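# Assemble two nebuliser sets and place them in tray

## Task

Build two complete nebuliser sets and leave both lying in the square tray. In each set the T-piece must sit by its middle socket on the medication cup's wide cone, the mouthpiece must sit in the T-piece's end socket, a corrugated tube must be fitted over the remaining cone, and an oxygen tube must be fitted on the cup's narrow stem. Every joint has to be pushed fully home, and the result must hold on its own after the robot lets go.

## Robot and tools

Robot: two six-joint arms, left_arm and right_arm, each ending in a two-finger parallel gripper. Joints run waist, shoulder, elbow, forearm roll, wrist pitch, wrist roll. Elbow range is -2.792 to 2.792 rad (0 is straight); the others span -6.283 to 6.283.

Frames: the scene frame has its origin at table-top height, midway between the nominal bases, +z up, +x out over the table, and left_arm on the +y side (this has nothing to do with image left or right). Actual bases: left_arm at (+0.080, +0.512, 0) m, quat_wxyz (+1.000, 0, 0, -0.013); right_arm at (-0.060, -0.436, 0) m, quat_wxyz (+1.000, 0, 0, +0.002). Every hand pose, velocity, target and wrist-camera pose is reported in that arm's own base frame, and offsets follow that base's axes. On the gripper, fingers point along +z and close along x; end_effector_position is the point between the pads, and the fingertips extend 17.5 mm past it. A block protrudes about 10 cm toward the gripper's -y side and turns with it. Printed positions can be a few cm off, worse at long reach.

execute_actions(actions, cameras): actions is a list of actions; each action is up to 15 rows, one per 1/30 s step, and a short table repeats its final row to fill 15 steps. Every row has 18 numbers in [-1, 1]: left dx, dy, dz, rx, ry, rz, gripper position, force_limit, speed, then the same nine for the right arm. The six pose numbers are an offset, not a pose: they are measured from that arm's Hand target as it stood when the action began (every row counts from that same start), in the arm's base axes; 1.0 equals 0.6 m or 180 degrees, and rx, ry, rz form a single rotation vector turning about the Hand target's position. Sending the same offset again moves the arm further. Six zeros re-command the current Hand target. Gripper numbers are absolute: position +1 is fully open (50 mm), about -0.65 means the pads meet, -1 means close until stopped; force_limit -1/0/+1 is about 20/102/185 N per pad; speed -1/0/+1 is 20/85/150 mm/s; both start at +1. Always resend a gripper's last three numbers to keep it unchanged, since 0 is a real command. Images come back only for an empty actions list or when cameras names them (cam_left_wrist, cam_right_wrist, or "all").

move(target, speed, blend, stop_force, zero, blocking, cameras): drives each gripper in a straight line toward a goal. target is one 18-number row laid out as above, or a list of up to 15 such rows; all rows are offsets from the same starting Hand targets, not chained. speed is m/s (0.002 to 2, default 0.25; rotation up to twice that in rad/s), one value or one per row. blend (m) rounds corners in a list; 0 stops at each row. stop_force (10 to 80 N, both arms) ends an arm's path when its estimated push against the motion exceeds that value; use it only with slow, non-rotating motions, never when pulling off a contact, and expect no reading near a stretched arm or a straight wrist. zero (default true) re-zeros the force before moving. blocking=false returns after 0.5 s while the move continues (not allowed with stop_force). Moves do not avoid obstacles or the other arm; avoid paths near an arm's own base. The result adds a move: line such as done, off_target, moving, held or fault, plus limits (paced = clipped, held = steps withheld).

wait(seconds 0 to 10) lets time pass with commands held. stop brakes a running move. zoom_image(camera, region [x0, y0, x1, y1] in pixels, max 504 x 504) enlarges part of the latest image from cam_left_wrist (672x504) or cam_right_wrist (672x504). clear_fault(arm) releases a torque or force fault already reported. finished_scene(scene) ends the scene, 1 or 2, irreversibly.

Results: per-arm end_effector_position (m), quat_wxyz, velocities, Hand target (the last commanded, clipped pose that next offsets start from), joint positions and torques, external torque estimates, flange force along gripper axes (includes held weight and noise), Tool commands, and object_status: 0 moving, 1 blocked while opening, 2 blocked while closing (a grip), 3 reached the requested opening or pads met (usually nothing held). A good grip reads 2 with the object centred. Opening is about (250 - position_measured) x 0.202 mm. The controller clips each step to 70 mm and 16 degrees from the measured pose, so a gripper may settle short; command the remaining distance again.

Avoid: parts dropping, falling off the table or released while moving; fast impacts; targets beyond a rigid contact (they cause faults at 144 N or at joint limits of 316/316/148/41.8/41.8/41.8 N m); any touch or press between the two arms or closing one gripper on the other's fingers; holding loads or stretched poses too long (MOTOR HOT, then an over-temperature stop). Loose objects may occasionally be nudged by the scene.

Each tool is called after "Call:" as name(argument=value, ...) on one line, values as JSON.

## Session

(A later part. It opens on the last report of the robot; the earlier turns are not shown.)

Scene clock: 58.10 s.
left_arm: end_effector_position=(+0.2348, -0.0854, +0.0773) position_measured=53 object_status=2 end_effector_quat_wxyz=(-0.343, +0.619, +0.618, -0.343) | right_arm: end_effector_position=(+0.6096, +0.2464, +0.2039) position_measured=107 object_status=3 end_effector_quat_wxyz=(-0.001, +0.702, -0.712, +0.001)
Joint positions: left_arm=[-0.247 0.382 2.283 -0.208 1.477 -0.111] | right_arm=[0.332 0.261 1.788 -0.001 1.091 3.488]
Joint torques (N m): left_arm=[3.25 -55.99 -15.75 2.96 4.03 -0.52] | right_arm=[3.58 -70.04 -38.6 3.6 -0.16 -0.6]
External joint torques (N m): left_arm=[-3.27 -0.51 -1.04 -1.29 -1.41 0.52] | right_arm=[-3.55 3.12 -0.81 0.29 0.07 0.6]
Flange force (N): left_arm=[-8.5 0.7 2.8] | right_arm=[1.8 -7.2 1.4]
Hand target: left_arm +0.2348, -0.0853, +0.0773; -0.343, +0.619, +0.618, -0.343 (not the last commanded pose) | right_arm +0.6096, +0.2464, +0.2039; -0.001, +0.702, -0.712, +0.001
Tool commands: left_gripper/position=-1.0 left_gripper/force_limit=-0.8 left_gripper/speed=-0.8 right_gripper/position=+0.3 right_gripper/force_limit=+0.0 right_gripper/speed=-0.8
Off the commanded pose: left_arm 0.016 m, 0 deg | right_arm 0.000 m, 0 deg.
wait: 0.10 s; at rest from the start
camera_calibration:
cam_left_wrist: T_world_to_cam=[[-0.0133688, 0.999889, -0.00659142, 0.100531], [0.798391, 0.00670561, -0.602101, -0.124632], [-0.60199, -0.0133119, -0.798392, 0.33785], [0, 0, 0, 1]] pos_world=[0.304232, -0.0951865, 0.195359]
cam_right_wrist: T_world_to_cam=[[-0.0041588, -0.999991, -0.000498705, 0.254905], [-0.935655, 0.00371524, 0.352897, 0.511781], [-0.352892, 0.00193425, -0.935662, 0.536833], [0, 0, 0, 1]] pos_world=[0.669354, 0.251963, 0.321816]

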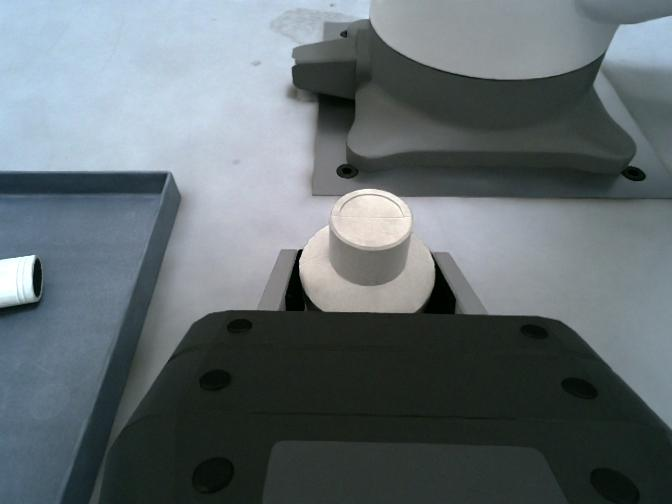

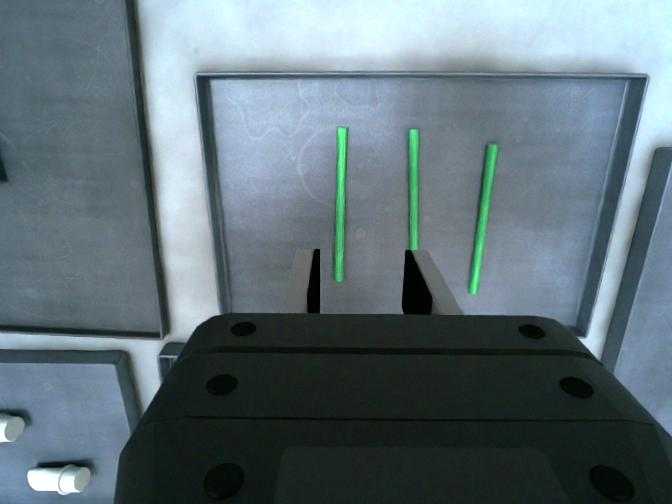

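Call:
execute_actions(actions=[])

Scene clock: 61.00 s.
left_arm: end_effector_position=(+0.2348, -0.0853, +0.0773) position_measured=53 object_status=2 end_effector_quat_wxyz=(-0.343, +0.619, +0.618, -0.343) | right_arm: end_effector_position=(+0.6096, +0.2464, +0.2039) position_measured=107 object_status=3 end_effector_quat_wxyz=(-0.001, +0.702, -0.712, +0.001)
Joint positions: left_arm=[-0.247 0.382 2.283 -0.208 1.477 -0.111] | right_arm=[0.332 0.261 1.788 -0.001 1.091 3.488]
Joint velocities: within noise
Joint torques (N m): left_arm=[3.18 -55.97 -15.75 2.97 4.02 -0.53] | right_arm=[3.11 -70.1 -38.35 3.55 -0.14 -0.57]
External joint torques (N m): left_arm=[-2.94 -0.45 -1.06 -1.28 -1.39 0.54] | right_arm=[-3.19 3.15 -1.05 0.34 0.05 0.57]
Flange force (N): left_arm=[-7.8 0.9 2.6] | right_arm=[1.2 -7.5 1.3]
Hand target: left_arm +0.2348, -0.0853, +0.0773; -0.343, +0.619, +0.618, -0.343 (not the last commanded pose) | right_arm +0.6096, +0.2464, +0.2039; -0.001, +0.702, -0.712, +0.001
Tool commands: left_gripper/position=-1.0 left_gripper/force_limit=-0.8 left_gripper/speed=-0.8 right_gripper/position=+0.3 right_gripper/force_limit=+0.0 right_gripper/speed=-0.8
Off the commanded pose: left_arm 0.016 m, 0 deg | right_arm 0.000 m, 0 deg.
camera_calibration:
cam_left_wrist: T_world_to_cam=[[-0.0134478, 0.999888, -0.00653009, 0.100543], [0.79839, 0.00680556, -0.602102, -0.124622], [-0.60199, -0.0133105, -0.798392, 0.33785], [0, 0, 0, 1]] pos_world=[0.304232, -0.0951867, 0.195358]
cam_right_wrist: T_world_to_cam=[[-0.0041588, -0.999991, -0.000498705, 0.254905], [-0.935655, 0.00371524, 0.352897, 0.511781], [-0.352892, 0.00193425, -0.935662, 0.536833], [0, 0, 0, 1]] pos_world=[0.669354, 0.251963, 0.321816]

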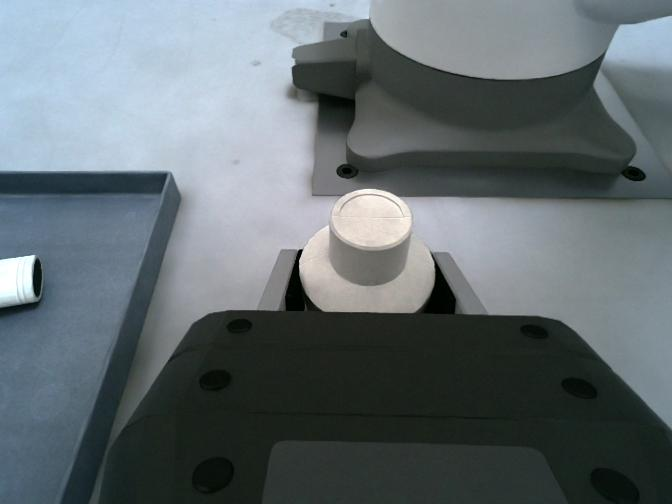

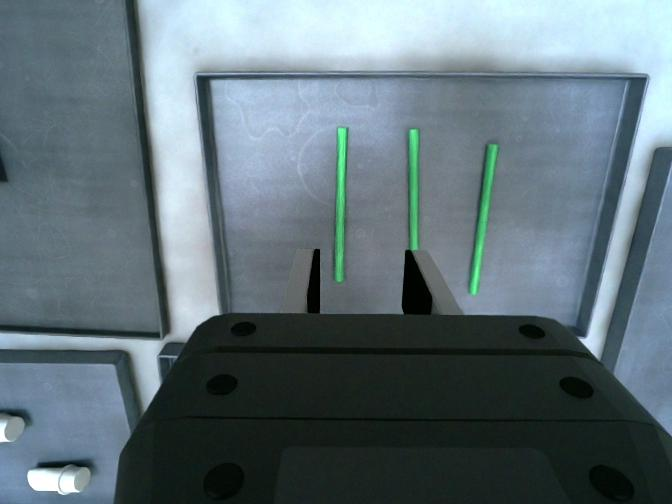

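Call:
zoom_image(camera="cam_left_wrist", region=[260, 170, 480, 330])

Scaled by 2.291 from the camera's 672x504 image, which has a finer 960x720 frame.

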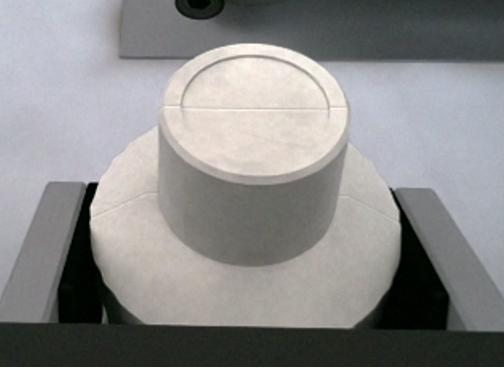

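Call:
move(target=[0,0,0.0167,0,0,0,-1,-0.8,-0.8,0,0,0,0,0,0,0.3,0,-0.8], speed=0.05)

Call:
move(target=[0,0,0.0117,0,0,0,-1,-0.8,-0.8,0,0,0,0,0,0,0.3,0,-0.8], speed=0.05, cameras=["cam_left_wrist"])

Scene clock: 63.73 s.
left_arm: end_effector_position=(+0.2348, -0.0853, +0.0873) position_measured=53 object_status=2 end_effector_quat_wxyz=(-0.343, +0.619, +0.618, -0.343) | right_arm: end_effector_position=(+0.6096, +0.2464, +0.2039) position_measured=107 object_status=3 end_effector_quat_wxyz=(-0.001, +0.702, -0.712, +0.001)
Joint positions: left_arm=[-0.247 0.363 2.28 -0.208 1.499 -0.116] | right_arm=[0.332 0.261 1.788 -0.001 1.091 3.488]
Joint torques (N m): left_arm=[2.2 -55.07 -18.83 1.7 3.15 -0.38] | right_arm=[2.84 -69.89 -38.66 3.59 -0.09 -0.61]
External joint torques (N m): left_arm=[-2.25 -0.42 1.09 0.05 -0.52 0.39] | right_arm=[-2.77 2.9 -0.75 0.31 0 0.61]
Flange force (N): left_arm=[-3.6 -1.3 3.8] | right_arm=[0.9 -6.4 1.5]
Hand target: left_arm +0.2348, -0.0853, +0.0873; -0.343, +0.619, +0.618, -0.343 | right_arm +0.6096, +0.2464, +0.2039; -0.001, +0.702, -0.712, +0.001
Off the commanded pose: left_arm 0.000 m, 0 deg | right_arm 0.000 m, 0 deg.
move: done

Scene clock: 64.43 s.
left_arm: end_effector_position=(+0.2348, -0.0853, +0.0943) position_measured=53 object_status=2 end_effector_quat_wxyz=(-0.343, +0.619, +0.618, -0.343) | right_arm: end_effector_position=(+0.6096, +0.2464, +0.2039) position_measured=107 object_status=3 end_effector_quat_wxyz=(-0.001, +0.702, -0.712, +0.001)
Joint positions: left_arm=[-0.247 0.35 2.277 -0.208 1.514 -0.119] | right_arm=[0.332 0.261 1.788 -0.001 1.091 3.488]
Joint torques (N m): left_arm=[2.11 -54.46 -19.38 1.76 3.16 -0.39] | right_arm=[3.57 -70.08 -38.47 3.61 -0.1 -0.59]
External joint torques (N m): left_arm=[-2.05 -0.33 0.96 0.05 -0.54 0.4] | right_arm=[-3.57 2.96 -1.05 0.3 0.01 0.59]
Flange force (N): left_arm=[-3.3 -0.9 3.6] | right_arm=[1.8 -7.4 1.2]
Hand target: left_arm +0.2348, -0.0853, +0.0943; -0.343, +0.619, +0.618, -0.343 | right_arm +0.6096, +0.2464, +0.2039; -0.001, +0.702, -0.712, +0.001
Off the commanded pose: left_arm 0.000 m, 0 deg | right_arm 0.000 m, 0 deg.
move: done
camera_calibration:
cam_left_wrist: T_world_to_cam=[[-0.0134478, 0.999888, -0.00653009, 0.100654], [0.79839, 0.00680556, -0.602102, -0.114386], [-0.60199, -0.0133105, -0.798392, 0.351423], [0, 0, 0, 1]] pos_world=[0.304232, -0.0951867, 0.212358]
Images, in order (width x height): cam_left_wrist 672x504.

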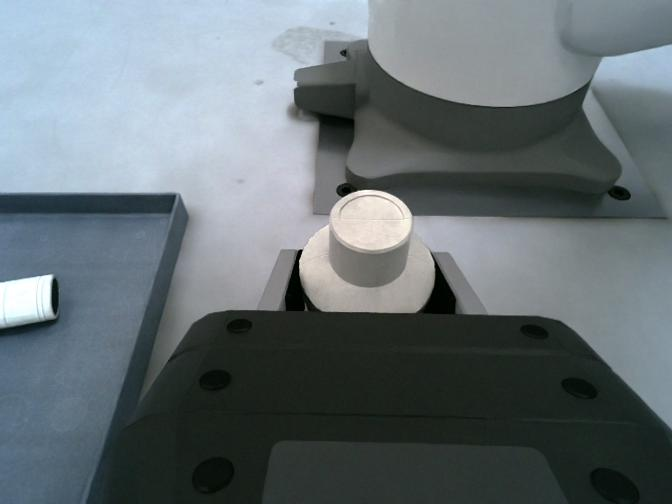

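Call:
move(target=[0.0008,-0.0017,-0.065,0,0,0,-1,-0.8,-0.8,0,0,0,0,0,0,0.3,0,-0.8], speed=0.03, stop_force=15)

Scene clock: 66.60 s.
left_arm: end_effector_position=(+0.2351, -0.0862, +0.0639) position_measured=53 object_status=2 end_effector_quat_wxyz=(-0.343, +0.619, +0.617, -0.343) | right_arm: end_effector_position=(+0.6096, +0.2464, +0.2039) position_measured=107 object_status=3 end_effector_quat_wxyz=(-0.001, +0.702, -0.712, +0.001)
Joint positions: left_arm=[-0.248 0.408 2.286 -0.21 1.45 -0.106] | right_arm=[0.332 0.261 1.788 -0.001 1.091 3.488]
Joint torques (N m): left_arm=[-0.01 -42.57 -7.01 1.78 -9.81 -0.31] | right_arm=[3.54 -69.96 -38.3 3.56 -0.17 -0.61]
External joint torques (N m): left_arm=[-0.02 -15.4 -8.79 -0.19 12.43 0.31] | right_arm=[-3.67 3.2 -0.98 0.32 0.09 0.61]
Flange force (N): left_arm=[-0.3 -42.0 -42.5] | right_arm=[1.8 -7.7 1.3]
Hand target: left_arm +0.2351, -0.0862, +0.0639; -0.343, +0.619, +0.618, -0.343 (not the last commanded pose) | right_arm +0.6096, +0.2464, +0.2039; -0.001, +0.702, -0.712, +0.001
Off the commanded pose: left_arm 0.009 m, 0 deg | right_arm 0.000 m, 0 deg.
move: contact (left_arm)

Call:
move(target=[0,0,0.0017,0,0,0,-1,-0.8,-0.8,0,0,0,0,0,0,0.3,0,-0.8], speed=0.03)

Call:
move(target=[[0,0,0,0,0,0,0.8,-0.8,-0.8,0,0,0,0,0,0,0.3,0,-0.8],[0.1413,0,0.0883,0,0,0,0.8,-0.8,-0.8,0,0,0,0,0,0,0.3,0,-0.8],[0.2919,0.0035,0.1824,0,0,0,0.8,-0.8,-0.8,0,0,0,0,0,0,0.3,0,-0.8]], speed=[0.1,0.15,0.3], blend=[0,0.03,0], cameras=["all"])

Scene clock: 67.53 s.
left_arm: end_effector_position=(+0.2351, -0.0862, +0.0649) position_measured=53 object_status=2 end_effector_quat_wxyz=(-0.343, +0.619, +0.617, -0.343) | right_arm: end_effector_position=(+0.6096, +0.2464, +0.2039) position_measured=107 object_status=3 end_effector_quat_wxyz=(-0.001, +0.702, -0.712, +0.001)
Joint positions: left_arm=[-0.248 0.406 2.285 -0.21 1.452 -0.106] | right_arm=[0.332 0.261 1.788 -0.001 1.091 3.488]
Joint torques (N m): left_arm=[2.27 -57.48 -16.76 1.53 3.18 -0.38] | right_arm=[3.31 -70.07 -38.49 3.6 -0.13 -0.63]
External joint torques (N m): left_arm=[-2.21 -0.78 0.88 0.07 -0.55 0.38] | right_arm=[-3.29 3.3 -0.9 0.29 0.04 0.63]
Flange force (N): left_arm=[-3.5 -2.0 3.4] | right_arm=[1.2 -7.5 1.6]
Hand target: left_arm +0.2351, -0.0862, +0.0649; -0.343, +0.619, +0.618, -0.343 | right_arm +0.6096, +0.2464, +0.2039; -0.001, +0.702, -0.712, +0.001
Off the commanded pose: left_arm 0.000 m, 0 deg | right_arm 0.000 m, 0 deg.
move: done

Scene clock: 69.43 s.
left_arm: end_effector_position=(+0.4102, -0.0841, +0.1743) position_measured=32 object_status=3 end_effector_quat_wxyz=(-0.343, +0.619, +0.617, -0.343) | right_arm: end_effector_position=(+0.6096, +0.2464, +0.2039) position_measured=107 object_status=3 end_effector_quat_wxyz=(-0.001, +0.702, -0.712, +0.001)
Joint positions: left_arm=[-0.18 0.431 1.907 -0.156 1.807 -0.131] | right_arm=[0.332 0.261 1.788 -0.001 1.091 3.488]
Joint torques (N m): left_arm=[2.13 -71.92 -29.85 2.75 3.1 -0.38] | right_arm=[3.25 -69.54 -38.57 3.64 -0.16 -0.59]
External joint torques (N m): left_arm=[-1.97 -1.23 1.23 0.04 -0.48 0.38] | right_arm=[-3.15 2.45 -0.83 0.25 0.07 0.59]
Flange force (N): left_arm=[-2.0 -2.5 4.2] | right_arm=[1.6 -6.2 0.9]
Hand target: left_arm +0.4102, -0.0841, +0.1743; -0.343, +0.619, +0.618, -0.343 | right_arm +0.6096, +0.2464, +0.2039; -0.001, +0.702, -0.712, +0.001
Off the commanded pose: left_arm 0.000 m, 0 deg | right_arm 0.000 m, 0 deg.
move: done
camera_calibration:
cam_left_wrist: T_world_to_cam=[[-0.0133751, 0.999889, -0.00657802, 0.102215], [0.797789, 0.00670535, -0.6029, -0.205896], [-0.602788, -0.0133117, -0.79779, 0.52109], [0, 0, 0, 1]] pos_world=[0.479736, -0.0938865, 0.292258]
cam_right_wrist: T_world_to_cam=[[-0.0041588, -0.999991, -0.000498705, 0.254905], [-0.935655, 0.00371524, 0.352897, 0.511781], [-0.352892, 0.00193425, -0.935662, 0.536833], [0, 0, 0, 1]] pos_world=[0.669354, 0.251963, 0.321816]

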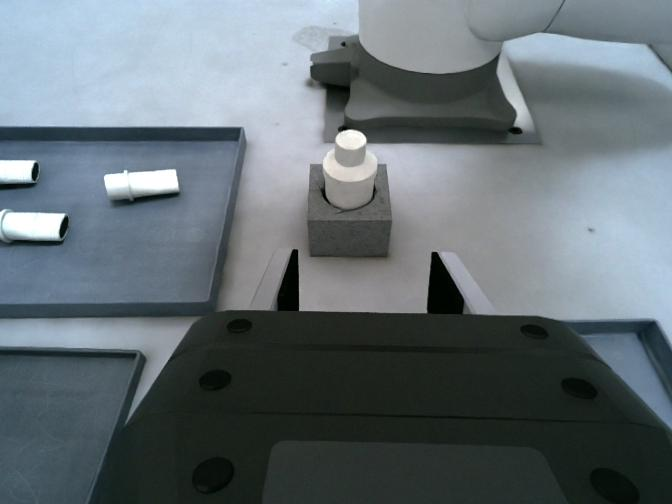

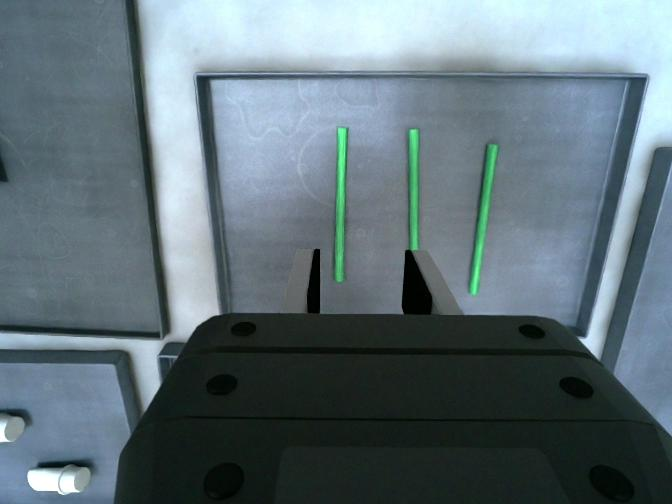

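Call:
move(target=[0,0,0,0,0,0,0.8,-0.8,-0.8,-0.051,-0.1723,-0.1398,0,0,0,0.3,0,-0.8], speed=0.3, cameras=["cam_right_wrist"])

Scene clock: 70.80 s.
left_arm: end_effector_position=(+0.4102, -0.0841, +0.1743) position_measured=32 object_status=3 end_effector_quat_wxyz=(-0.343, +0.619, +0.618, -0.343) | right_arm: end_effector_position=(+0.5790, +0.1430, +0.1202) position_measured=107 object_status=3 end_effector_quat_wxyz=(-0.001, +0.702, -0.712, +0.001)
Joint positions: left_arm=[-0.18 0.431 1.907 -0.156 1.807 -0.131] | right_arm=[0.185 0.25 1.981 -0.001 0.909 3.34]
Joint torques (N m): left_arm=[2.23 -72.18 -30.12 2.73 3.07 -0.39] | right_arm=[3.35 -64.56 -34.5 3.24 -0.14 -0.59]
External joint torques (N m): left_arm=[-2.29 -1 1.55 0.04 -0.45 0.39] | right_arm=[-3.32 3.09 -0.59 0.24 0.04 0.59]
Flange force (N): left_arm=[-2.4 -2.4 4.8] | right_arm=[3.1 -6.1 2.8]
Hand target: left_arm +0.4102, -0.0841, +0.1743; -0.343, +0.619, +0.618, -0.343 | right_arm +0.5790, +0.1430, +0.1201; -0.001, +0.702, -0.712, +0.001
Off the commanded pose: left_arm 0.000 m, 0 deg | right_arm 0.000 m, 0 deg.
move: done
camera_calibration:
cam_right_wrist: T_world_to_cam=[[-0.00415812, -0.999991, -0.00049954, 0.151337], [-0.935688, 0.00371449, 0.35281, 0.513242], [-0.352805, 0.00193444, -0.935695, 0.447813], [0, 0, 0, 1]] pos_world=[0.638854, 0.148563, 0.238015]
Images, in order (width x height): cam_right_wrist 672x504.

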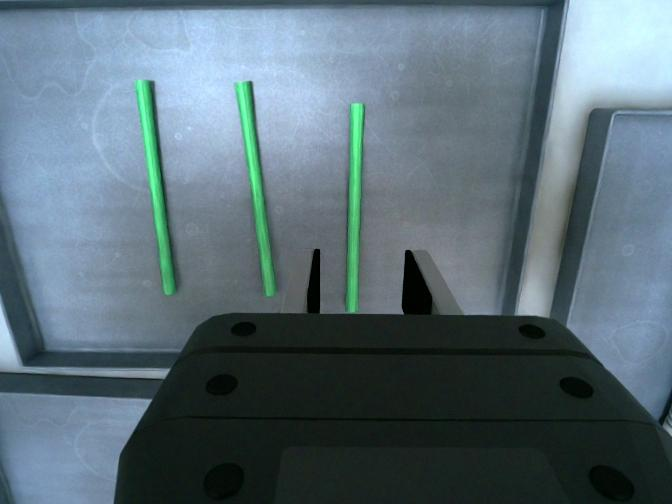

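Call:
move(target=[[0,0,0,0,0,0,0.8,-0.8,-0.8,-0.01,-0.0012,-0.1452,0,0,0,0.3,-0.25,-0.8],[0,0,0,0,0,0,0.8,-0.8,-0.8,-0.01,-0.0012,-0.1652,0,0,0,0.3,-0.25,-0.8],[0,0,0,0,0,0,0.8,-0.8,-0.8,-0.01,-0.0012,-0.1652,0,0,0,-1,-0.25,-0.8]], speed=[0.2,0.06,0.06])

Scene clock: 73.70 s.
left_arm: end_effector_position=(+0.4102, -0.0841, +0.1743) position_measured=32 object_status=3 end_effector_quat_wxyz=(-0.343, +0.619, +0.618, -0.343) | right_arm: end_effector_position=(+0.5729, +0.1423, +0.0209) position_measured=228 object_status=2 end_effector_quat_wxyz=(-0.001, +0.702, -0.712, +0.001)
Joint positions: left_arm=[-0.18 0.431 1.907 -0.156 1.807 -0.131] | right_arm=[0.185 0.364 2.059 -0.001 0.718 3.341]
Joint torques (N m): left_arm=[2.11 -72.03 -30.17 2.72 3.13 -0.39] | right_arm=[3.28 -70.7 -28.18 2.66 -0.12 -0.58]
External joint torques (N m): left_arm=[-2.2 -1.01 1.45 0.07 -0.51 0.39] | right_arm=[-3.29 3.44 -1.06 0.24 0.02 0.58]
Flange force (N): left_arm=[-2.3 -2.2 4.6] | right_arm=[2.9 -6.9 4.1]
Hand target: left_arm +0.4102, -0.0841, +0.1743; -0.343, +0.619, +0.618, -0.343 | right_arm +0.5730, +0.1423, +0.0209; -0.001, +0.702, -0.712, +0.001
Off the commanded pose: left_arm 0.000 m, 0 deg | right_arm 0.000 m, 0 deg.
move: done

Call:
move(target=[[0,0,0,0,0,0,0.8,-0.8,-0.8,0,0,0.18,0,0,0,-1,-0.25,-0.8],[0,0,0,0,0,0,0.8,-0.8,-0.8,-0.0933,0.6445,0.18,0,0,-0.5,-1,-0.25,-0.8],[0,0,0,0,0,0,0.8,-0.8,-0.8,-0.0933,0.6445,0.03,0,0,-0.5,-1,-0.25,-0.8],[0,0,0,0,0,0,0.8,-0.8,-0.8,-0.0933,0.6445,0.002,0,0,-0.5,-1,-0.25,-0.8]], speed=[0.2,0.4,0.2,0.05], blend=[0.03,0.03,0.01,0])

Scene clock: 77.63 s.
left_arm: end_effector_position=(+0.4102, -0.0841, +0.1743) position_measured=32 object_status=3 end_effector_quat_wxyz=(-0.343, +0.619, +0.618, -0.343) | right_arm: end_effector_position=(+0.5169, +0.5290, +0.0221) position_measured=228 object_status=2 end_effector_quat_wxyz=(+0.000, +0.007, +1.000, -0.001)
Joint positions: left_arm=[-0.18 0.431 1.907 -0.156 1.807 -0.131] | right_arm=[0.751 0.544 1.752 -0.001 0.847 5.478]
Joint torques (N m): left_arm=[2 -72.41 -30.19 2.72 3.12 -0.41] | right_arm=[3.09 -92.1 -32.33 2.98 0.04 -0.57]
External joint torques (N m): left_arm=[-1.72 -0.54 1.73 0.06 -0.5 0.41] | right_arm=[-3.16 3.98 -0.64 0.27 0.01 0.57]
Flange force (N): left_arm=[-1.5 -1.6 4.9] | right_arm=[-6.7 2.0 4.0]
Hand target: left_arm +0.4102, -0.0841, +0.1743; -0.343, +0.619, +0.618, -0.343 | right_arm +0.5170, +0.5290, +0.0221; +0.000, +0.007, +1.000, -0.001
Off the commanded pose: left_arm 0.000 m, 0 deg | right_arm 0.000 m, 0 deg.
move: done; blend cut to 0.0084 m at target 3

Call:
move(target=[[0,0,0,0,0,0,0.8,-0.8,-0.8,0,0,0,0,0,0,0.2,-0.25,-0.8],[0,0,0,0,0,0,0.8,-0.8,-0.8,0,0,0.28,0,0,0,0.2,-0.25,-0.8],[0,0,0,0,0,0,0.8,-0.8,-0.8,-0.2617,-0.565,0.28,0,0,0.5,0.2,-0.25,-0.8]], speed=[0.2,0.25,0.4], blend=[0,0.04,0], cameras=["cam_right_wrist"])

Scene clock: 82.00 s.
left_arm: end_effector_position=(+0.4102, -0.0841, +0.1743) position_measured=32 object_status=3 end_effector_quat_wxyz=(-0.343, +0.619, +0.618, -0.343) | right_arm: end_effector_position=(+0.3600, +0.1900, +0.1901) position_measured=123 object_status=3 end_effector_quat_wxyz=(-0.001, +0.702, -0.712, +0.001)
Joint positions: left_arm=[-0.18 0.431 1.907 -0.156 1.807 -0.131] | right_arm=[0.401 -0.12 2.231 -0.001 1.029 3.557]
Joint torques (N m): left_arm=[2.24 -72.27 -30.06 2.73 3.1 -0.38] | right_arm=[3.29 -27.79 -37.17 3.5 -0.11 -0.6]
External joint torques (N m): left_arm=[-2.16 -1.2 1.36 0.06 -0.47 0.39] | right_arm=[-3.31 2.9 -0.91 0.27 0.02 0.6]
Flange force (N): left_arm=[-2.2 -2.5 4.4] | right_arm=[3.0 -8.4 1.9]
Hand target: left_arm +0.4102, -0.0841, +0.1743; -0.343, +0.619, +0.618, -0.343 | right_arm +0.3600, +0.1900, +0.1901; -0.001, +0.702, -0.712, +0.001
Off the commanded pose: left_arm 0.000 m, 0 deg | right_arm 0.000 m, 0 deg.
move: done
camera_calibration:
cam_right_wrist: T_world_to_cam=[[-0.00415831, -0.999991, -0.000498316, 0.197461], [-0.935622, 0.00371474, 0.352985, 0.283374], [-0.35298, 0.00193406, -0.935629, 0.43601], [0, 0, 0, 1]] pos_world=[0.419854, 0.195563, 0.308016]
Images, in order (width x height): cam_right_wrist 672x504.

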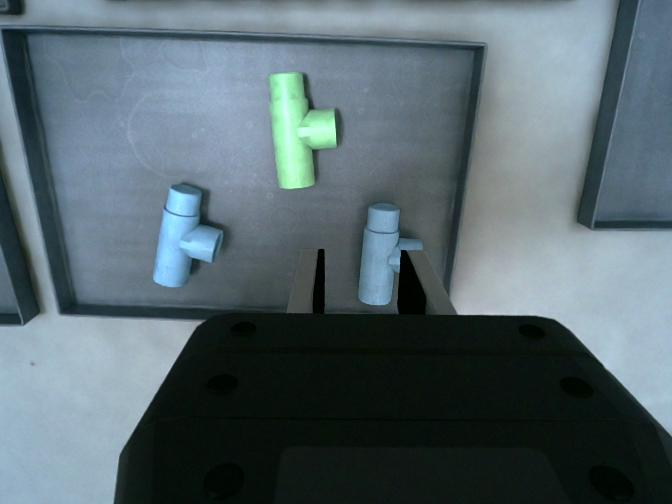

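Call:
move(target=[0,0,0,0,0,0,0.8,-0.8,-0.8,-0.1,-0.0367,-0.1167,0,0,0,0.6,-0.3,-0.8], speed=0.25, cameras=["cam_right_wrist"])

Call:
zoom_image(camera="cam_right_wrist", region=[270, 60, 490, 320])

Scene clock: 84.50 s.
left_arm: end_effector_position=(+0.4102, -0.0841, +0.1743) position_measured=32 object_status=3 end_effector_quat_wxyz=(-0.343, +0.619, +0.618, -0.343) | right_arm: end_effector_position=(+0.3000, +0.1680, +0.1202) position_measured=63 object_status=3 end_effector_quat_wxyz=(-0.001, +0.702, -0.712, +0.001)
Joint positions: left_arm=[-0.18 0.431 1.907 -0.156 1.807 -0.131] | right_arm=[0.411 -0.146 2.405 -0.001 0.881 3.567]
Joint torques (N m): left_arm=[1.99 -72.04 -30.04 2.7 3.12 -0.41] | right_arm=[3.04 -21.32 -33.71 3.12 -0.04 -0.62]
External joint torques (N m): left_arm=[-1.94 -1.05 1.39 0.08 -0.49 0.41] | right_arm=[-3.06 2.67 -0.61 0.27 -0.05 0.62]
Flange force (N): left_arm=[-1.8 -2.2 4.4] | right_arm=[3.6 -8.0 3.5]
Hand target: left_arm +0.4102, -0.0841, +0.1743; -0.343, +0.619, +0.618, -0.343 | right_arm +0.3000, +0.1680, +0.1201; -0.001, +0.702, -0.712, +0.001
Off the commanded pose: left_arm 0.000 m, 0 deg | right_arm 0.000 m, 0 deg.
move: done
camera_calibration:
cam_right_wrist: T_world_to_cam=[[-0.00432299, -0.99999, -0.000651102, 0.175272], [-0.935732, 0.00381556, 0.35269, 0.25199], [-0.352684, 0.00213393, -0.93574, 0.349323], [0, 0, 0, 1]] pos_world=[0.359754, 0.173563, 0.238115]
Images, in order (width x height): cam_right_wrist 672x504.

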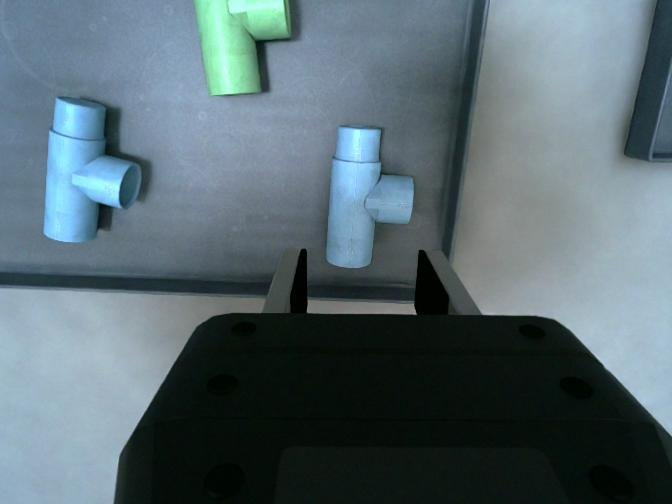

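Scaled by 1.938 from the camera's 672x504 image, which has a finer 960x720 frame.

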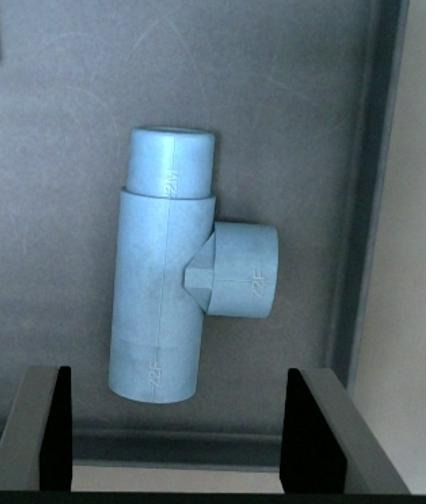

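Call:
move(target=[[0,0,0,0,0,0,0.8,-0.8,-0.8,-0.0358,0.0027,-0.08,0,0,-0.0161,0.6,-0.3,-0.8],[0,0,0,0,0,0,0.8,-0.8,-0.8,-0.0358,0.0027,-0.161,0,0,-0.0161,0.6,-0.3,-0.8],[0,0,0,0,0,0,0.8,-0.8,-0.8,-0.0358,0.0027,-0.161,0,0,-0.0161,-1,-0.3,-0.8]], speed=[0.2,0.08,0.08], cameras=["cam_right_wrist"])

Scene clock: 87.97 s.
left_arm: end_effector_position=(+0.4102, -0.0841, +0.1743) position_measured=32 object_status=3 end_effector_quat_wxyz=(-0.343, +0.619, +0.618, -0.343) | right_arm: end_effector_position=(+0.2785, +0.1696, +0.0235) position_measured=131 object_status=2 end_effector_quat_wxyz=(-0.001, +0.684, -0.730, +0.001)
Joint positions: left_arm=[-0.18 0.431 1.907 -0.156 1.807 -0.131] | right_arm=[0.442 0.006 2.526 -0.001 0.608 3.649]
Joint torques (N m): left_arm=[2.07 -72.26 -30.1 2.73 3.12 -0.41] | right_arm=[2.97 -28.66 -24.47 2.32 -0.15 -0.61]
External joint torques (N m): left_arm=[-2.07 -1.4 1.27 0.07 -0.49 0.41] | right_arm=[-2.94 2.57 -0.99 0.19 0.07 0.61]
Flange force (N): left_arm=[-2.0 -2.7 4.4] | right_arm=[3.0 -8.2 4.9]
Hand target: left_arm +0.4102, -0.0841, +0.1743; -0.343, +0.619, +0.618, -0.343 | right_arm +0.2785, +0.1696, +0.0235; -0.001, +0.684, -0.730, +0.001
Off the commanded pose: left_arm 0.000 m, 0 deg | right_arm 0.000 m, 0 deg.
move: done
camera_calibration:
cam_right_wrist: T_world_to_cam=[[-0.0547308, -0.998501, -0.000467216, 0.190445], [-0.93426, 0.0510445, 0.35292, 0.257579], [-0.352367, 0.0197521, -0.935654, 0.248202], [0, 0, 0, 1]] pos_world=[0.338527, 0.172109, 0.141416]
Images, in order (width x height): cam_right_wrist 672x504.

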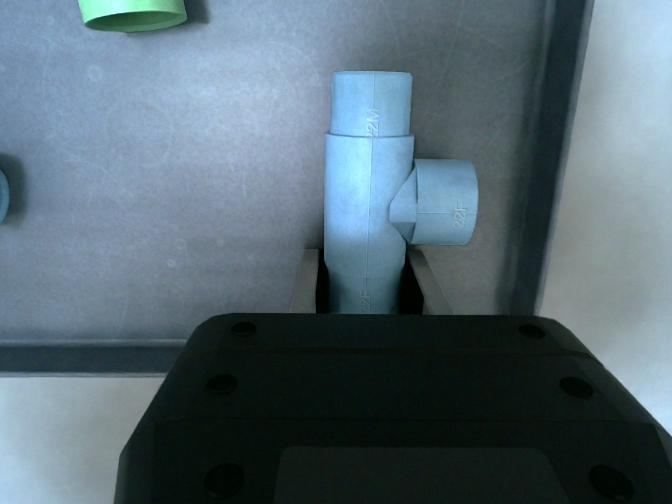

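Call:
move(target=[[0,0,0,0,0,0,0.8,-0.8,-0.8,0,0,0.3775,0,0,0,-1,-0.3,-0.8],[0,0,0,0,0,0,0.8,-0.8,-0.8,0.0942,0.75,0.3775,0.4981,-0.0426,-0.0104,-1,-0.3,-0.8]], speed=[0.3,0.45], blend=[0.05,0])

Call:
move(target=[0,0,0,0,0,0,0.8,-0.8,-0.8,0.0005,0.3793,-0.1,0,0,0,-1,-0.3,-0.8], speed=0.25, cameras=["all"])

Scene clock: 92.10 s.
left_arm: end_effector_position=(+0.4102, -0.0841, +0.1743) position_measured=32 object_status=3 end_effector_quat_wxyz=(-0.343, +0.619, +0.618, -0.343) | right_arm: end_effector_position=(+0.3350, +0.6196, +0.2501) position_measured=131 object_status=2 end_effector_quat_wxyz=(+0.526, -0.472, +0.526, +0.472)
Joint positions: left_arm=[-0.18 0.431 1.907 -0.156 1.807 -0.131] | right_arm=[0.751 0.304 2.35 2.368 1.208 1.905]
Joint torques (N m): left_arm=[1.91 -72.07 -30.07 2.75 3.13 -0.37] | right_arm=[3 -60.28 -24.91 -0.63 2.78 -0.75]
External joint torques (N m): left_arm=[-1.82 -0.88 1.46 0.04 -0.51 0.37] | right_arm=[-2.9 2.22 -1.02 0.06 0.15 0.67]
Flange force (N): left_arm=[-1.8 -2.0 4.5] | right_arm=[3.1 -8.0 -0.9]
Hand target: left_arm +0.4102, -0.0841, +0.1743; -0.343, +0.619, +0.618, -0.343 | right_arm +0.3350, +0.6196, +0.2500; +0.526, -0.472, +0.526, +0.472
Off the commanded pose: left_arm 0.000 m, 0 deg | right_arm 0.000 m, 0 deg.
move: done

Scene clock: 93.40 s.
left_arm: end_effector_position=(+0.4102, -0.0841, +0.1743) position_measured=32 object_status=3 end_effector_quat_wxyz=(-0.343, +0.619, +0.618, -0.343) | right_arm: end_effector_position=(+0.3353, +0.8471, +0.1900) position_measured=131 object_status=2 end_effector_quat_wxyz=(+0.526, -0.472, +0.526, +0.472)
Joint positions: left_arm=[-0.18 0.431 1.907 -0.156 1.807 -0.131] | right_arm=[1.018 0.589 2.006 2.632 1.083 1.827]
Joint torques (N m): left_arm=[2.31 -72.01 -30.08 2.75 3.08 -0.39] | right_arm=[3.52 -90.47 -26.67 -1.34 2.74 -0.68]
External joint torques (N m): left_arm=[-2.17 -1.56 1.32 0.05 -0.45 0.39] | right_arm=[-3.63 3.28 -0.95 0 0.24 0.61]
Flange force (N): left_arm=[-2.2 -3.1 4.5] | right_arm=[4.7 -7.6 2.0]
Hand target: left_arm +0.4102, -0.0841, +0.1743; -0.343, +0.619, +0.618, -0.343 | right_arm +0.3353, +0.8472, +0.1900; +0.526, -0.472, +0.526, +0.472
Off the commanded pose: left_arm 0.000 m, 0 deg | right_arm 0.000 m, 0 deg.
move: done
camera_calibration:
cam_left_wrist: T_world_to_cam=[[-0.013375, 0.999889, -0.00657811, 0.102216], [0.797789, 0.00670521, -0.6029, -0.205836], [-0.602788, -0.0133117, -0.79779, 0.52117], [0, 0, 0, 1]] pos_world=[0.479736, -0.0938865, 0.292358]
cam_right_wrist: T_world_to_cam=[[0.00964393, -0.000944106, -0.999953, 0.19344], [-0.967735, -0.251806, -0.00909546, 0.553899], [-0.251786, 0.967777, -0.00334205, -0.603361], [0, 0, 0, 1]] pos_world=[0.382244, 0.723577, 0.196452]

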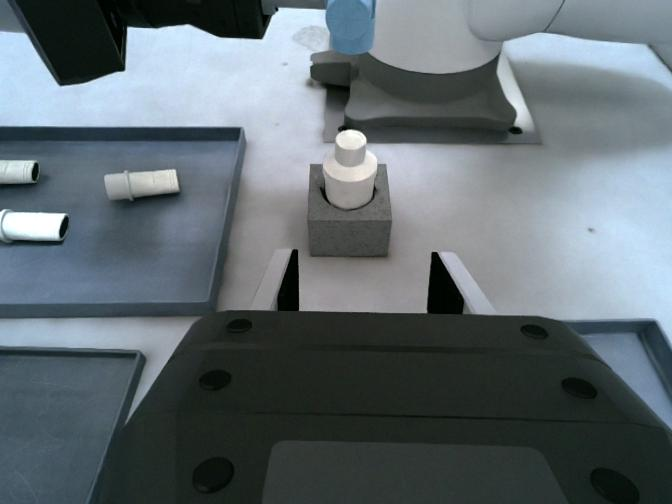

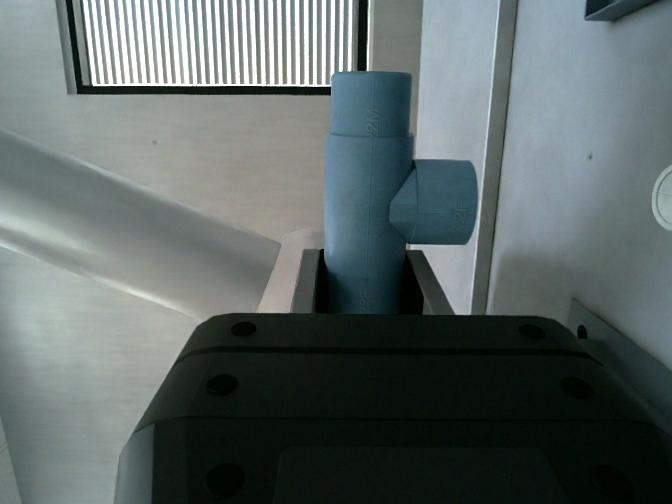

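Call:
move(target=[0,0,0,0,0,0,0.8,-0.8,-0.8,0,0,-0.0717,0,0,0,-1,-0.3,-0.8], speed=0.15, cameras=["all"])

Call:
zoom_image(camera="cam_right_wrist", region=[390, 100, 640, 300])

Call:
zoom_image(camera="cam_left_wrist", region=[290, 20, 410, 240])

Scene clock: 107.27 s.
left_arm: end_effector_position=(+0.4102, -0.0841, +0.1743) position_measured=32 object_status=3 end_effector_quat_wxyz=(-0.343, +0.619, +0.618, -0.343) | right_arm: end_effector_position=(+0.3353, +0.8471, +0.1469) position_measured=131 object_status=2 end_effector_quat_wxyz=(+0.526, -0.472, +0.526, +0.472)
Joint positions: left_arm=[-0.18 0.431 1.907 -0.156 1.807 -0.131] | right_arm=[1.018 0.656 2.009 2.649 1.143 1.79]
Joint torques (N m): left_arm=[2.19 -72.25 -30.23 2.74 3.09 -0.41] | right_arm=[3.25 -93.48 -24.2 -1.23 2.93 -0.76]
External joint torques (N m): left_arm=[-2.2 -0.69 1.67 0.04 -0.47 0.41] | right_arm=[-3.26 3.13 -0.84 0.02 0.09 0.69]
Flange force (N): left_arm=[-2.3 -1.9 4.9] | right_arm=[4.5 -6.8 1.8]
Hand target: left_arm +0.4102, -0.0841, +0.1743; -0.343, +0.619, +0.618, -0.343 | right_arm +0.3353, +0.8472, +0.1470; +0.526, -0.472, +0.526, +0.472
Off the commanded pose: left_arm 0.000 m, 0 deg | right_arm 0.000 m, 0 deg.
move: done
camera_calibration:
cam_left_wrist: T_world_to_cam=[[-0.013375, 0.999889, -0.00657811, 0.102216], [0.797789, 0.00670521, -0.6029, -0.205836], [-0.602788, -0.0133117, -0.79779, 0.52117], [0, 0, 0, 1]] pos_world=[0.479736, -0.0938865, 0.292358]
cam_right_wrist: T_world_to_cam=[[0.00957256, -0.00106619, -0.999954, 0.150459], [-0.967736, -0.251808, -0.00899565, 0.553396], [-0.251786, 0.967777, -0.00344224, -0.603514], [0, 0, 0, 1]] pos_world=[0.382144, 0.723577, 0.153353]

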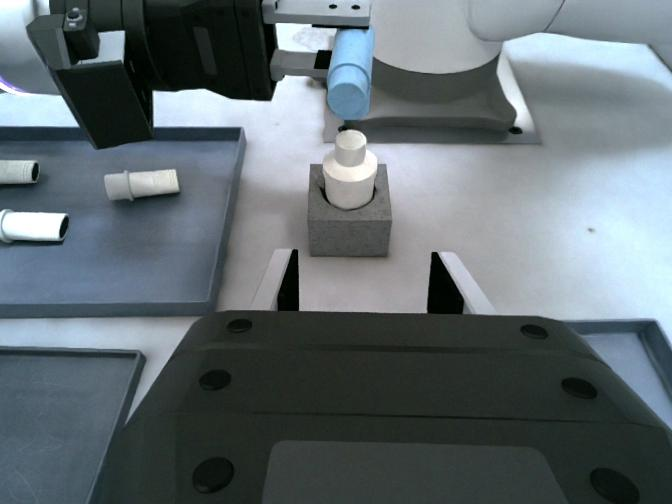

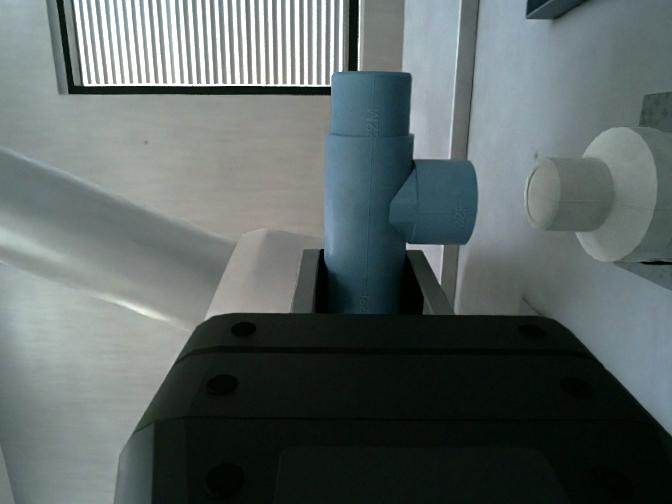

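Scaled by 2.016 from the camera's 672x504 image, which has a finer 960x720 frame.

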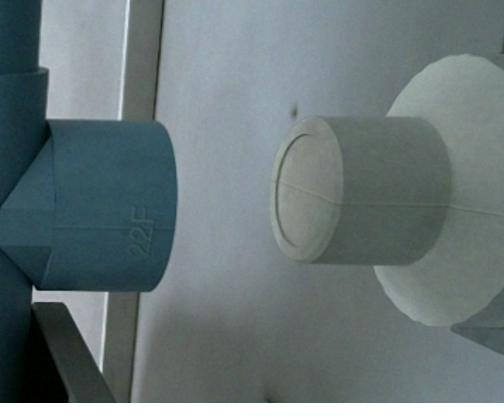

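Scaled by 2.291 from the camera's 672x504 image, which has a finer 960x720 frame.

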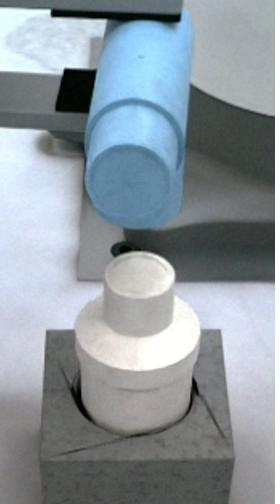

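Call:
move(target=[0,0,0,0,0,0,0.8,-0.8,-0.8,0.0025,0.0023,-0.015,0,0,0,-1,-0.3,-0.8], speed=0.1, cameras=["all"])

Call:
zoom_image(camera="cam_right_wrist", region=[390, 100, 640, 300])

Call:
zoom_image(camera="cam_left_wrist", region=[290, 40, 410, 240])

Scene clock: 109.03 s.
left_arm: end_effector_position=(+0.4102, -0.0841, +0.1743) position_measured=32 object_status=3 end_effector_quat_wxyz=(-0.343, +0.619, +0.618, -0.343) | right_arm: end_effector_position=(+0.3368, +0.8486, +0.1380) position_measured=131 object_status=2 end_effector_quat_wxyz=(+0.526, -0.472, +0.526, +0.472)
Joint positions: left_arm=[-0.18 0.431 1.907 -0.156 1.807 -0.131] | right_arm=[1.017 0.672 2.004 2.65 1.154 1.784]
Joint torques (N m): left_arm=[2.32 -72.11 -30.05 2.71 3.09 -0.4] | right_arm=[3.07 -94.72 -23.85 -1.26 2.96 -0.72]
External joint torques (N m): left_arm=[-2.14 -1.8 1.26 0.09 -0.46 0.4] | right_arm=[-3.23 3.53 -0.69 0.09 0.06 0.64]
Flange force (N): left_arm=[-2.1 -3.5 4.5] | right_arm=[5.2 -6.6 1.9]
Hand target: left_arm +0.4102, -0.0841, +0.1743; -0.343, +0.619, +0.618, -0.343 | right_arm +0.3368, +0.8485, +0.1380; +0.526, -0.472, +0.526, +0.472
Off the commanded pose: left_arm 0.000 m, 0 deg | right_arm 0.000 m, 0 deg.
move: done
camera_calibration:
cam_left_wrist: T_world_to_cam=[[-0.013375, 0.999889, -0.00657811, 0.102216], [0.797789, 0.00670521, -0.6029, -0.205836], [-0.602788, -0.0133117, -0.79779, 0.52117], [0, 0, 0, 1]] pos_world=[0.479736, -0.0938865, 0.292358]
cam_right_wrist: T_world_to_cam=[[0.00971539, -0.000821081, -0.999952, 0.141312], [-0.96771, -0.251899, -0.00919529, 0.555302], [-0.251879, 0.967753, -0.00324186, -0.604474], [0, 0, 0, 1]] pos_world=[0.383744, 0.724977, 0.144452]

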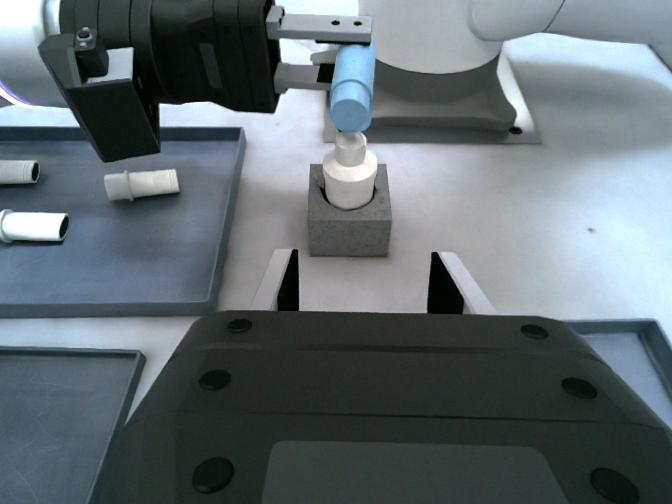

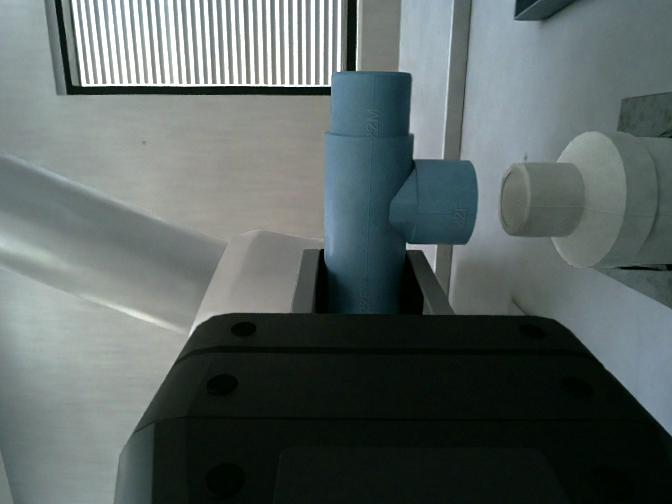

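Scaled by 2.016 from the camera's 672x504 image, which has a finer 960x720 frame.

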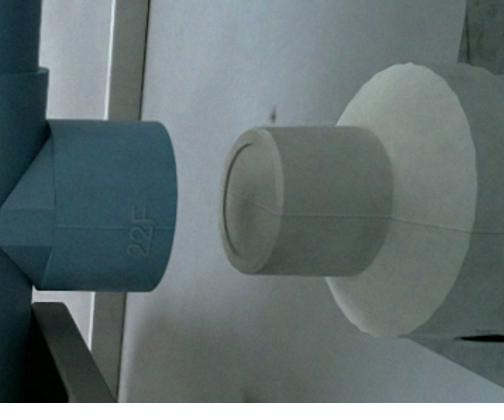

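Scaled by 2.520 from the camera's 672x504 image, which has a finer 960x720 frame.

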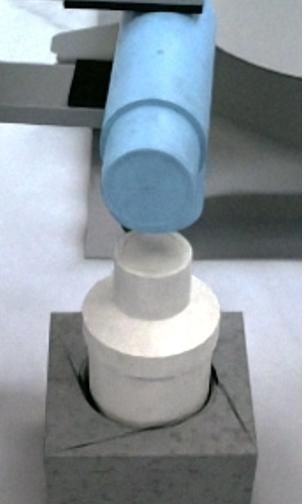

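Call:
move(target=[0,0,0,0,0,0,0.8,-0.8,-0.8,0.0015,0,-0.065,0,0,0,-1,-0.3,-0.8], speed=0.04, stop_force=20, cameras=["all"])

Call:
zoom_image(camera="cam_right_wrist", region=[320, 100, 640, 300])

Scene clock: 111.80 s.
left_arm: end_effector_position=(+0.4102, -0.0841, +0.1743) position_measured=32 object_status=3 end_effector_quat_wxyz=(-0.343, +0.619, +0.618, -0.343) | right_arm: end_effector_position=(+0.3375, +0.8486, +0.1085) position_measured=131 object_status=2 end_effector_quat_wxyz=(+0.526, -0.472, +0.526, +0.472)
Joint positions: left_arm=[-0.18 0.431 1.907 -0.156 1.807 -0.131] | right_arm=[1.016 0.72 2.001 2.658 1.194 1.762]
Joint torques (N m): left_arm=[2.01 -72.09 -30.02 2.74 3.09 -0.39] | right_arm=[0.75 -69.91 -8.39 -1.59 -5.66 -0.14]
External joint torques (N m): left_arm=[-2.05 -1.19 1.21 0.06 -0.47 0.4] | right_arm=[-0.8 -23.61 -14.41 0.51 8.7 0.06]
Flange force (N): left_arm=[-2.1 -2.4 4.1] | right_arm=[-24.7 -3.5 0.5]
Hand target: left_arm +0.4102, -0.0841, +0.1743; -0.343, +0.619, +0.618, -0.343 | right_arm +0.3375, +0.8486, +0.1085; +0.526, -0.472, +0.526, +0.473 (not the last commanded pose)
Off the commanded pose: left_arm 0.000 m, 0 deg | right_arm 0.009 m, 0 deg.
move: contact (right_arm)
camera_calibration:
cam_left_wrist: T_world_to_cam=[[-0.013375, 0.999889, -0.00657811, 0.102216], [0.797789, 0.00670521, -0.6029, -0.205836], [-0.602788, -0.0133117, -0.79779, 0.52117], [0, 0, 0, 1]] pos_world=[0.479736, -0.0938865, 0.292358]
cam_right_wrist: T_world_to_cam=[[0.00999575, 0.0000794514, -0.99995, 0.110945], [-0.967707, -0.25189, -0.00969346, 0.555784], [-0.251878, 0.967756, -0.00244095, -0.604586], [0, 0, 0, 1]] pos_world=[0.384445, 0.72508, 0.114851]

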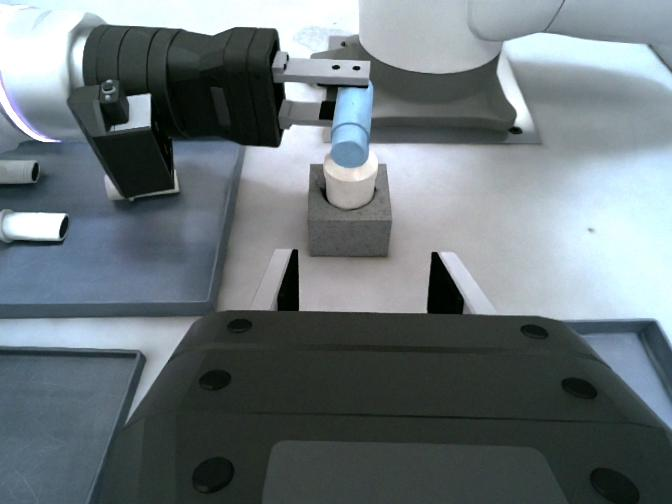

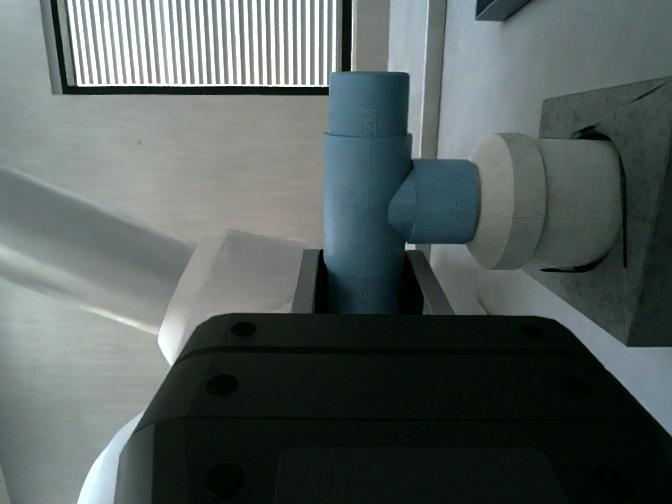

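Scaled by 1.575 from the camera's 672x504 image, which has a finer 960x720 frame.

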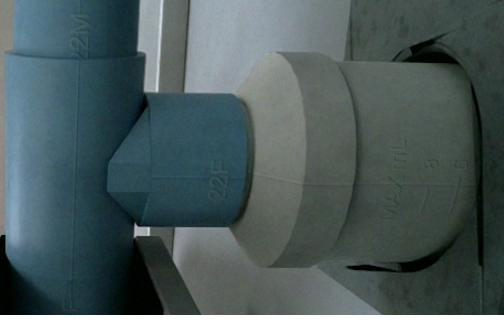

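Call:
move(target=[0,0,0,0,0,0,0.8,-0.8,-0.8,0,0,-0.025,0,0,0,-1,-0.3,-0.8], speed=0.02, stop_force=60, zero=false, cameras=["cam_right_wrist"])

Call:
zoom_image(camera="cam_right_wrist", region=[320, 100, 640, 300])

Scene clock: 112.93 s.
left_arm: end_effector_position=(+0.4102, -0.0841, +0.1743) position_measured=32 object_status=3 end_effector_quat_wxyz=(-0.343, +0.619, +0.618, -0.343) | right_arm: end_effector_position=(+0.3373, +0.8486, +0.1071) position_measured=131 object_status=2 end_effector_quat_wxyz=(+0.526, -0.472, +0.526, +0.473)
Joint positions: left_arm=[-0.18 0.431 1.907 -0.156 1.807 -0.131] | right_arm=[1.016 0.723 2.001 2.658 1.197 1.761]
Joint torques (N m): left_arm=[2 -72.35 -30.18 2.71 3.08 -0.37] | right_arm=[-3.08 -28.08 11.71 -2.37 -18.72 0.34]
External joint torques (N m): left_arm=[-2.03 -0.61 1.65 0.06 -0.46 0.37] | right_arm=[3.04 -65.51 -34.46 1.3 21.76 -0.41]
Flange force (N): left_arm=[-2.0 -1.7 4.7] | right_arm=[-72.1 1.9 -2.5]
Hand target: left_arm +0.4102, -0.0841, +0.1743; -0.343, +0.619, +0.618, -0.343 | right_arm +0.3373, +0.8486, +0.1071; +0.526, -0.472, +0.526, +0.473 (not the last commanded pose)
Off the commanded pose: left_arm 0.000 m, 0 deg | right_arm 0.014 m, 0 deg.
move: contact (right_arm)
camera_calibration:
cam_right_wrist: T_world_to_cam=[[0.0102039, 0.000864318, -0.999948, 0.108795], [-0.967546, -0.252493, -0.0100915, 0.556094], [-0.252488, 0.967598, -0.00174014, -0.604347], [0, 0, 0, 1]] pos_world=[0.384346, 0.725081, 0.113349]
Images, in order (width x height): cam_right_wrist 672x504.

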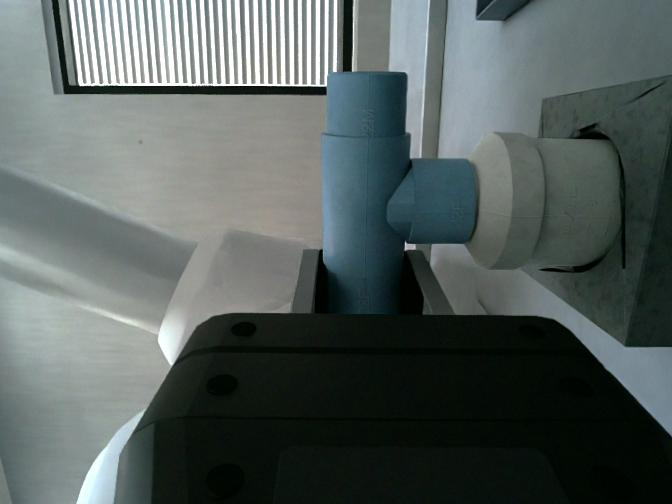

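Scaled by 1.575 from the camera's 672x504 image, which has a finer 960x720 frame.

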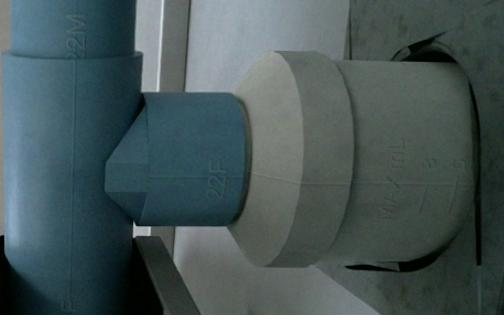

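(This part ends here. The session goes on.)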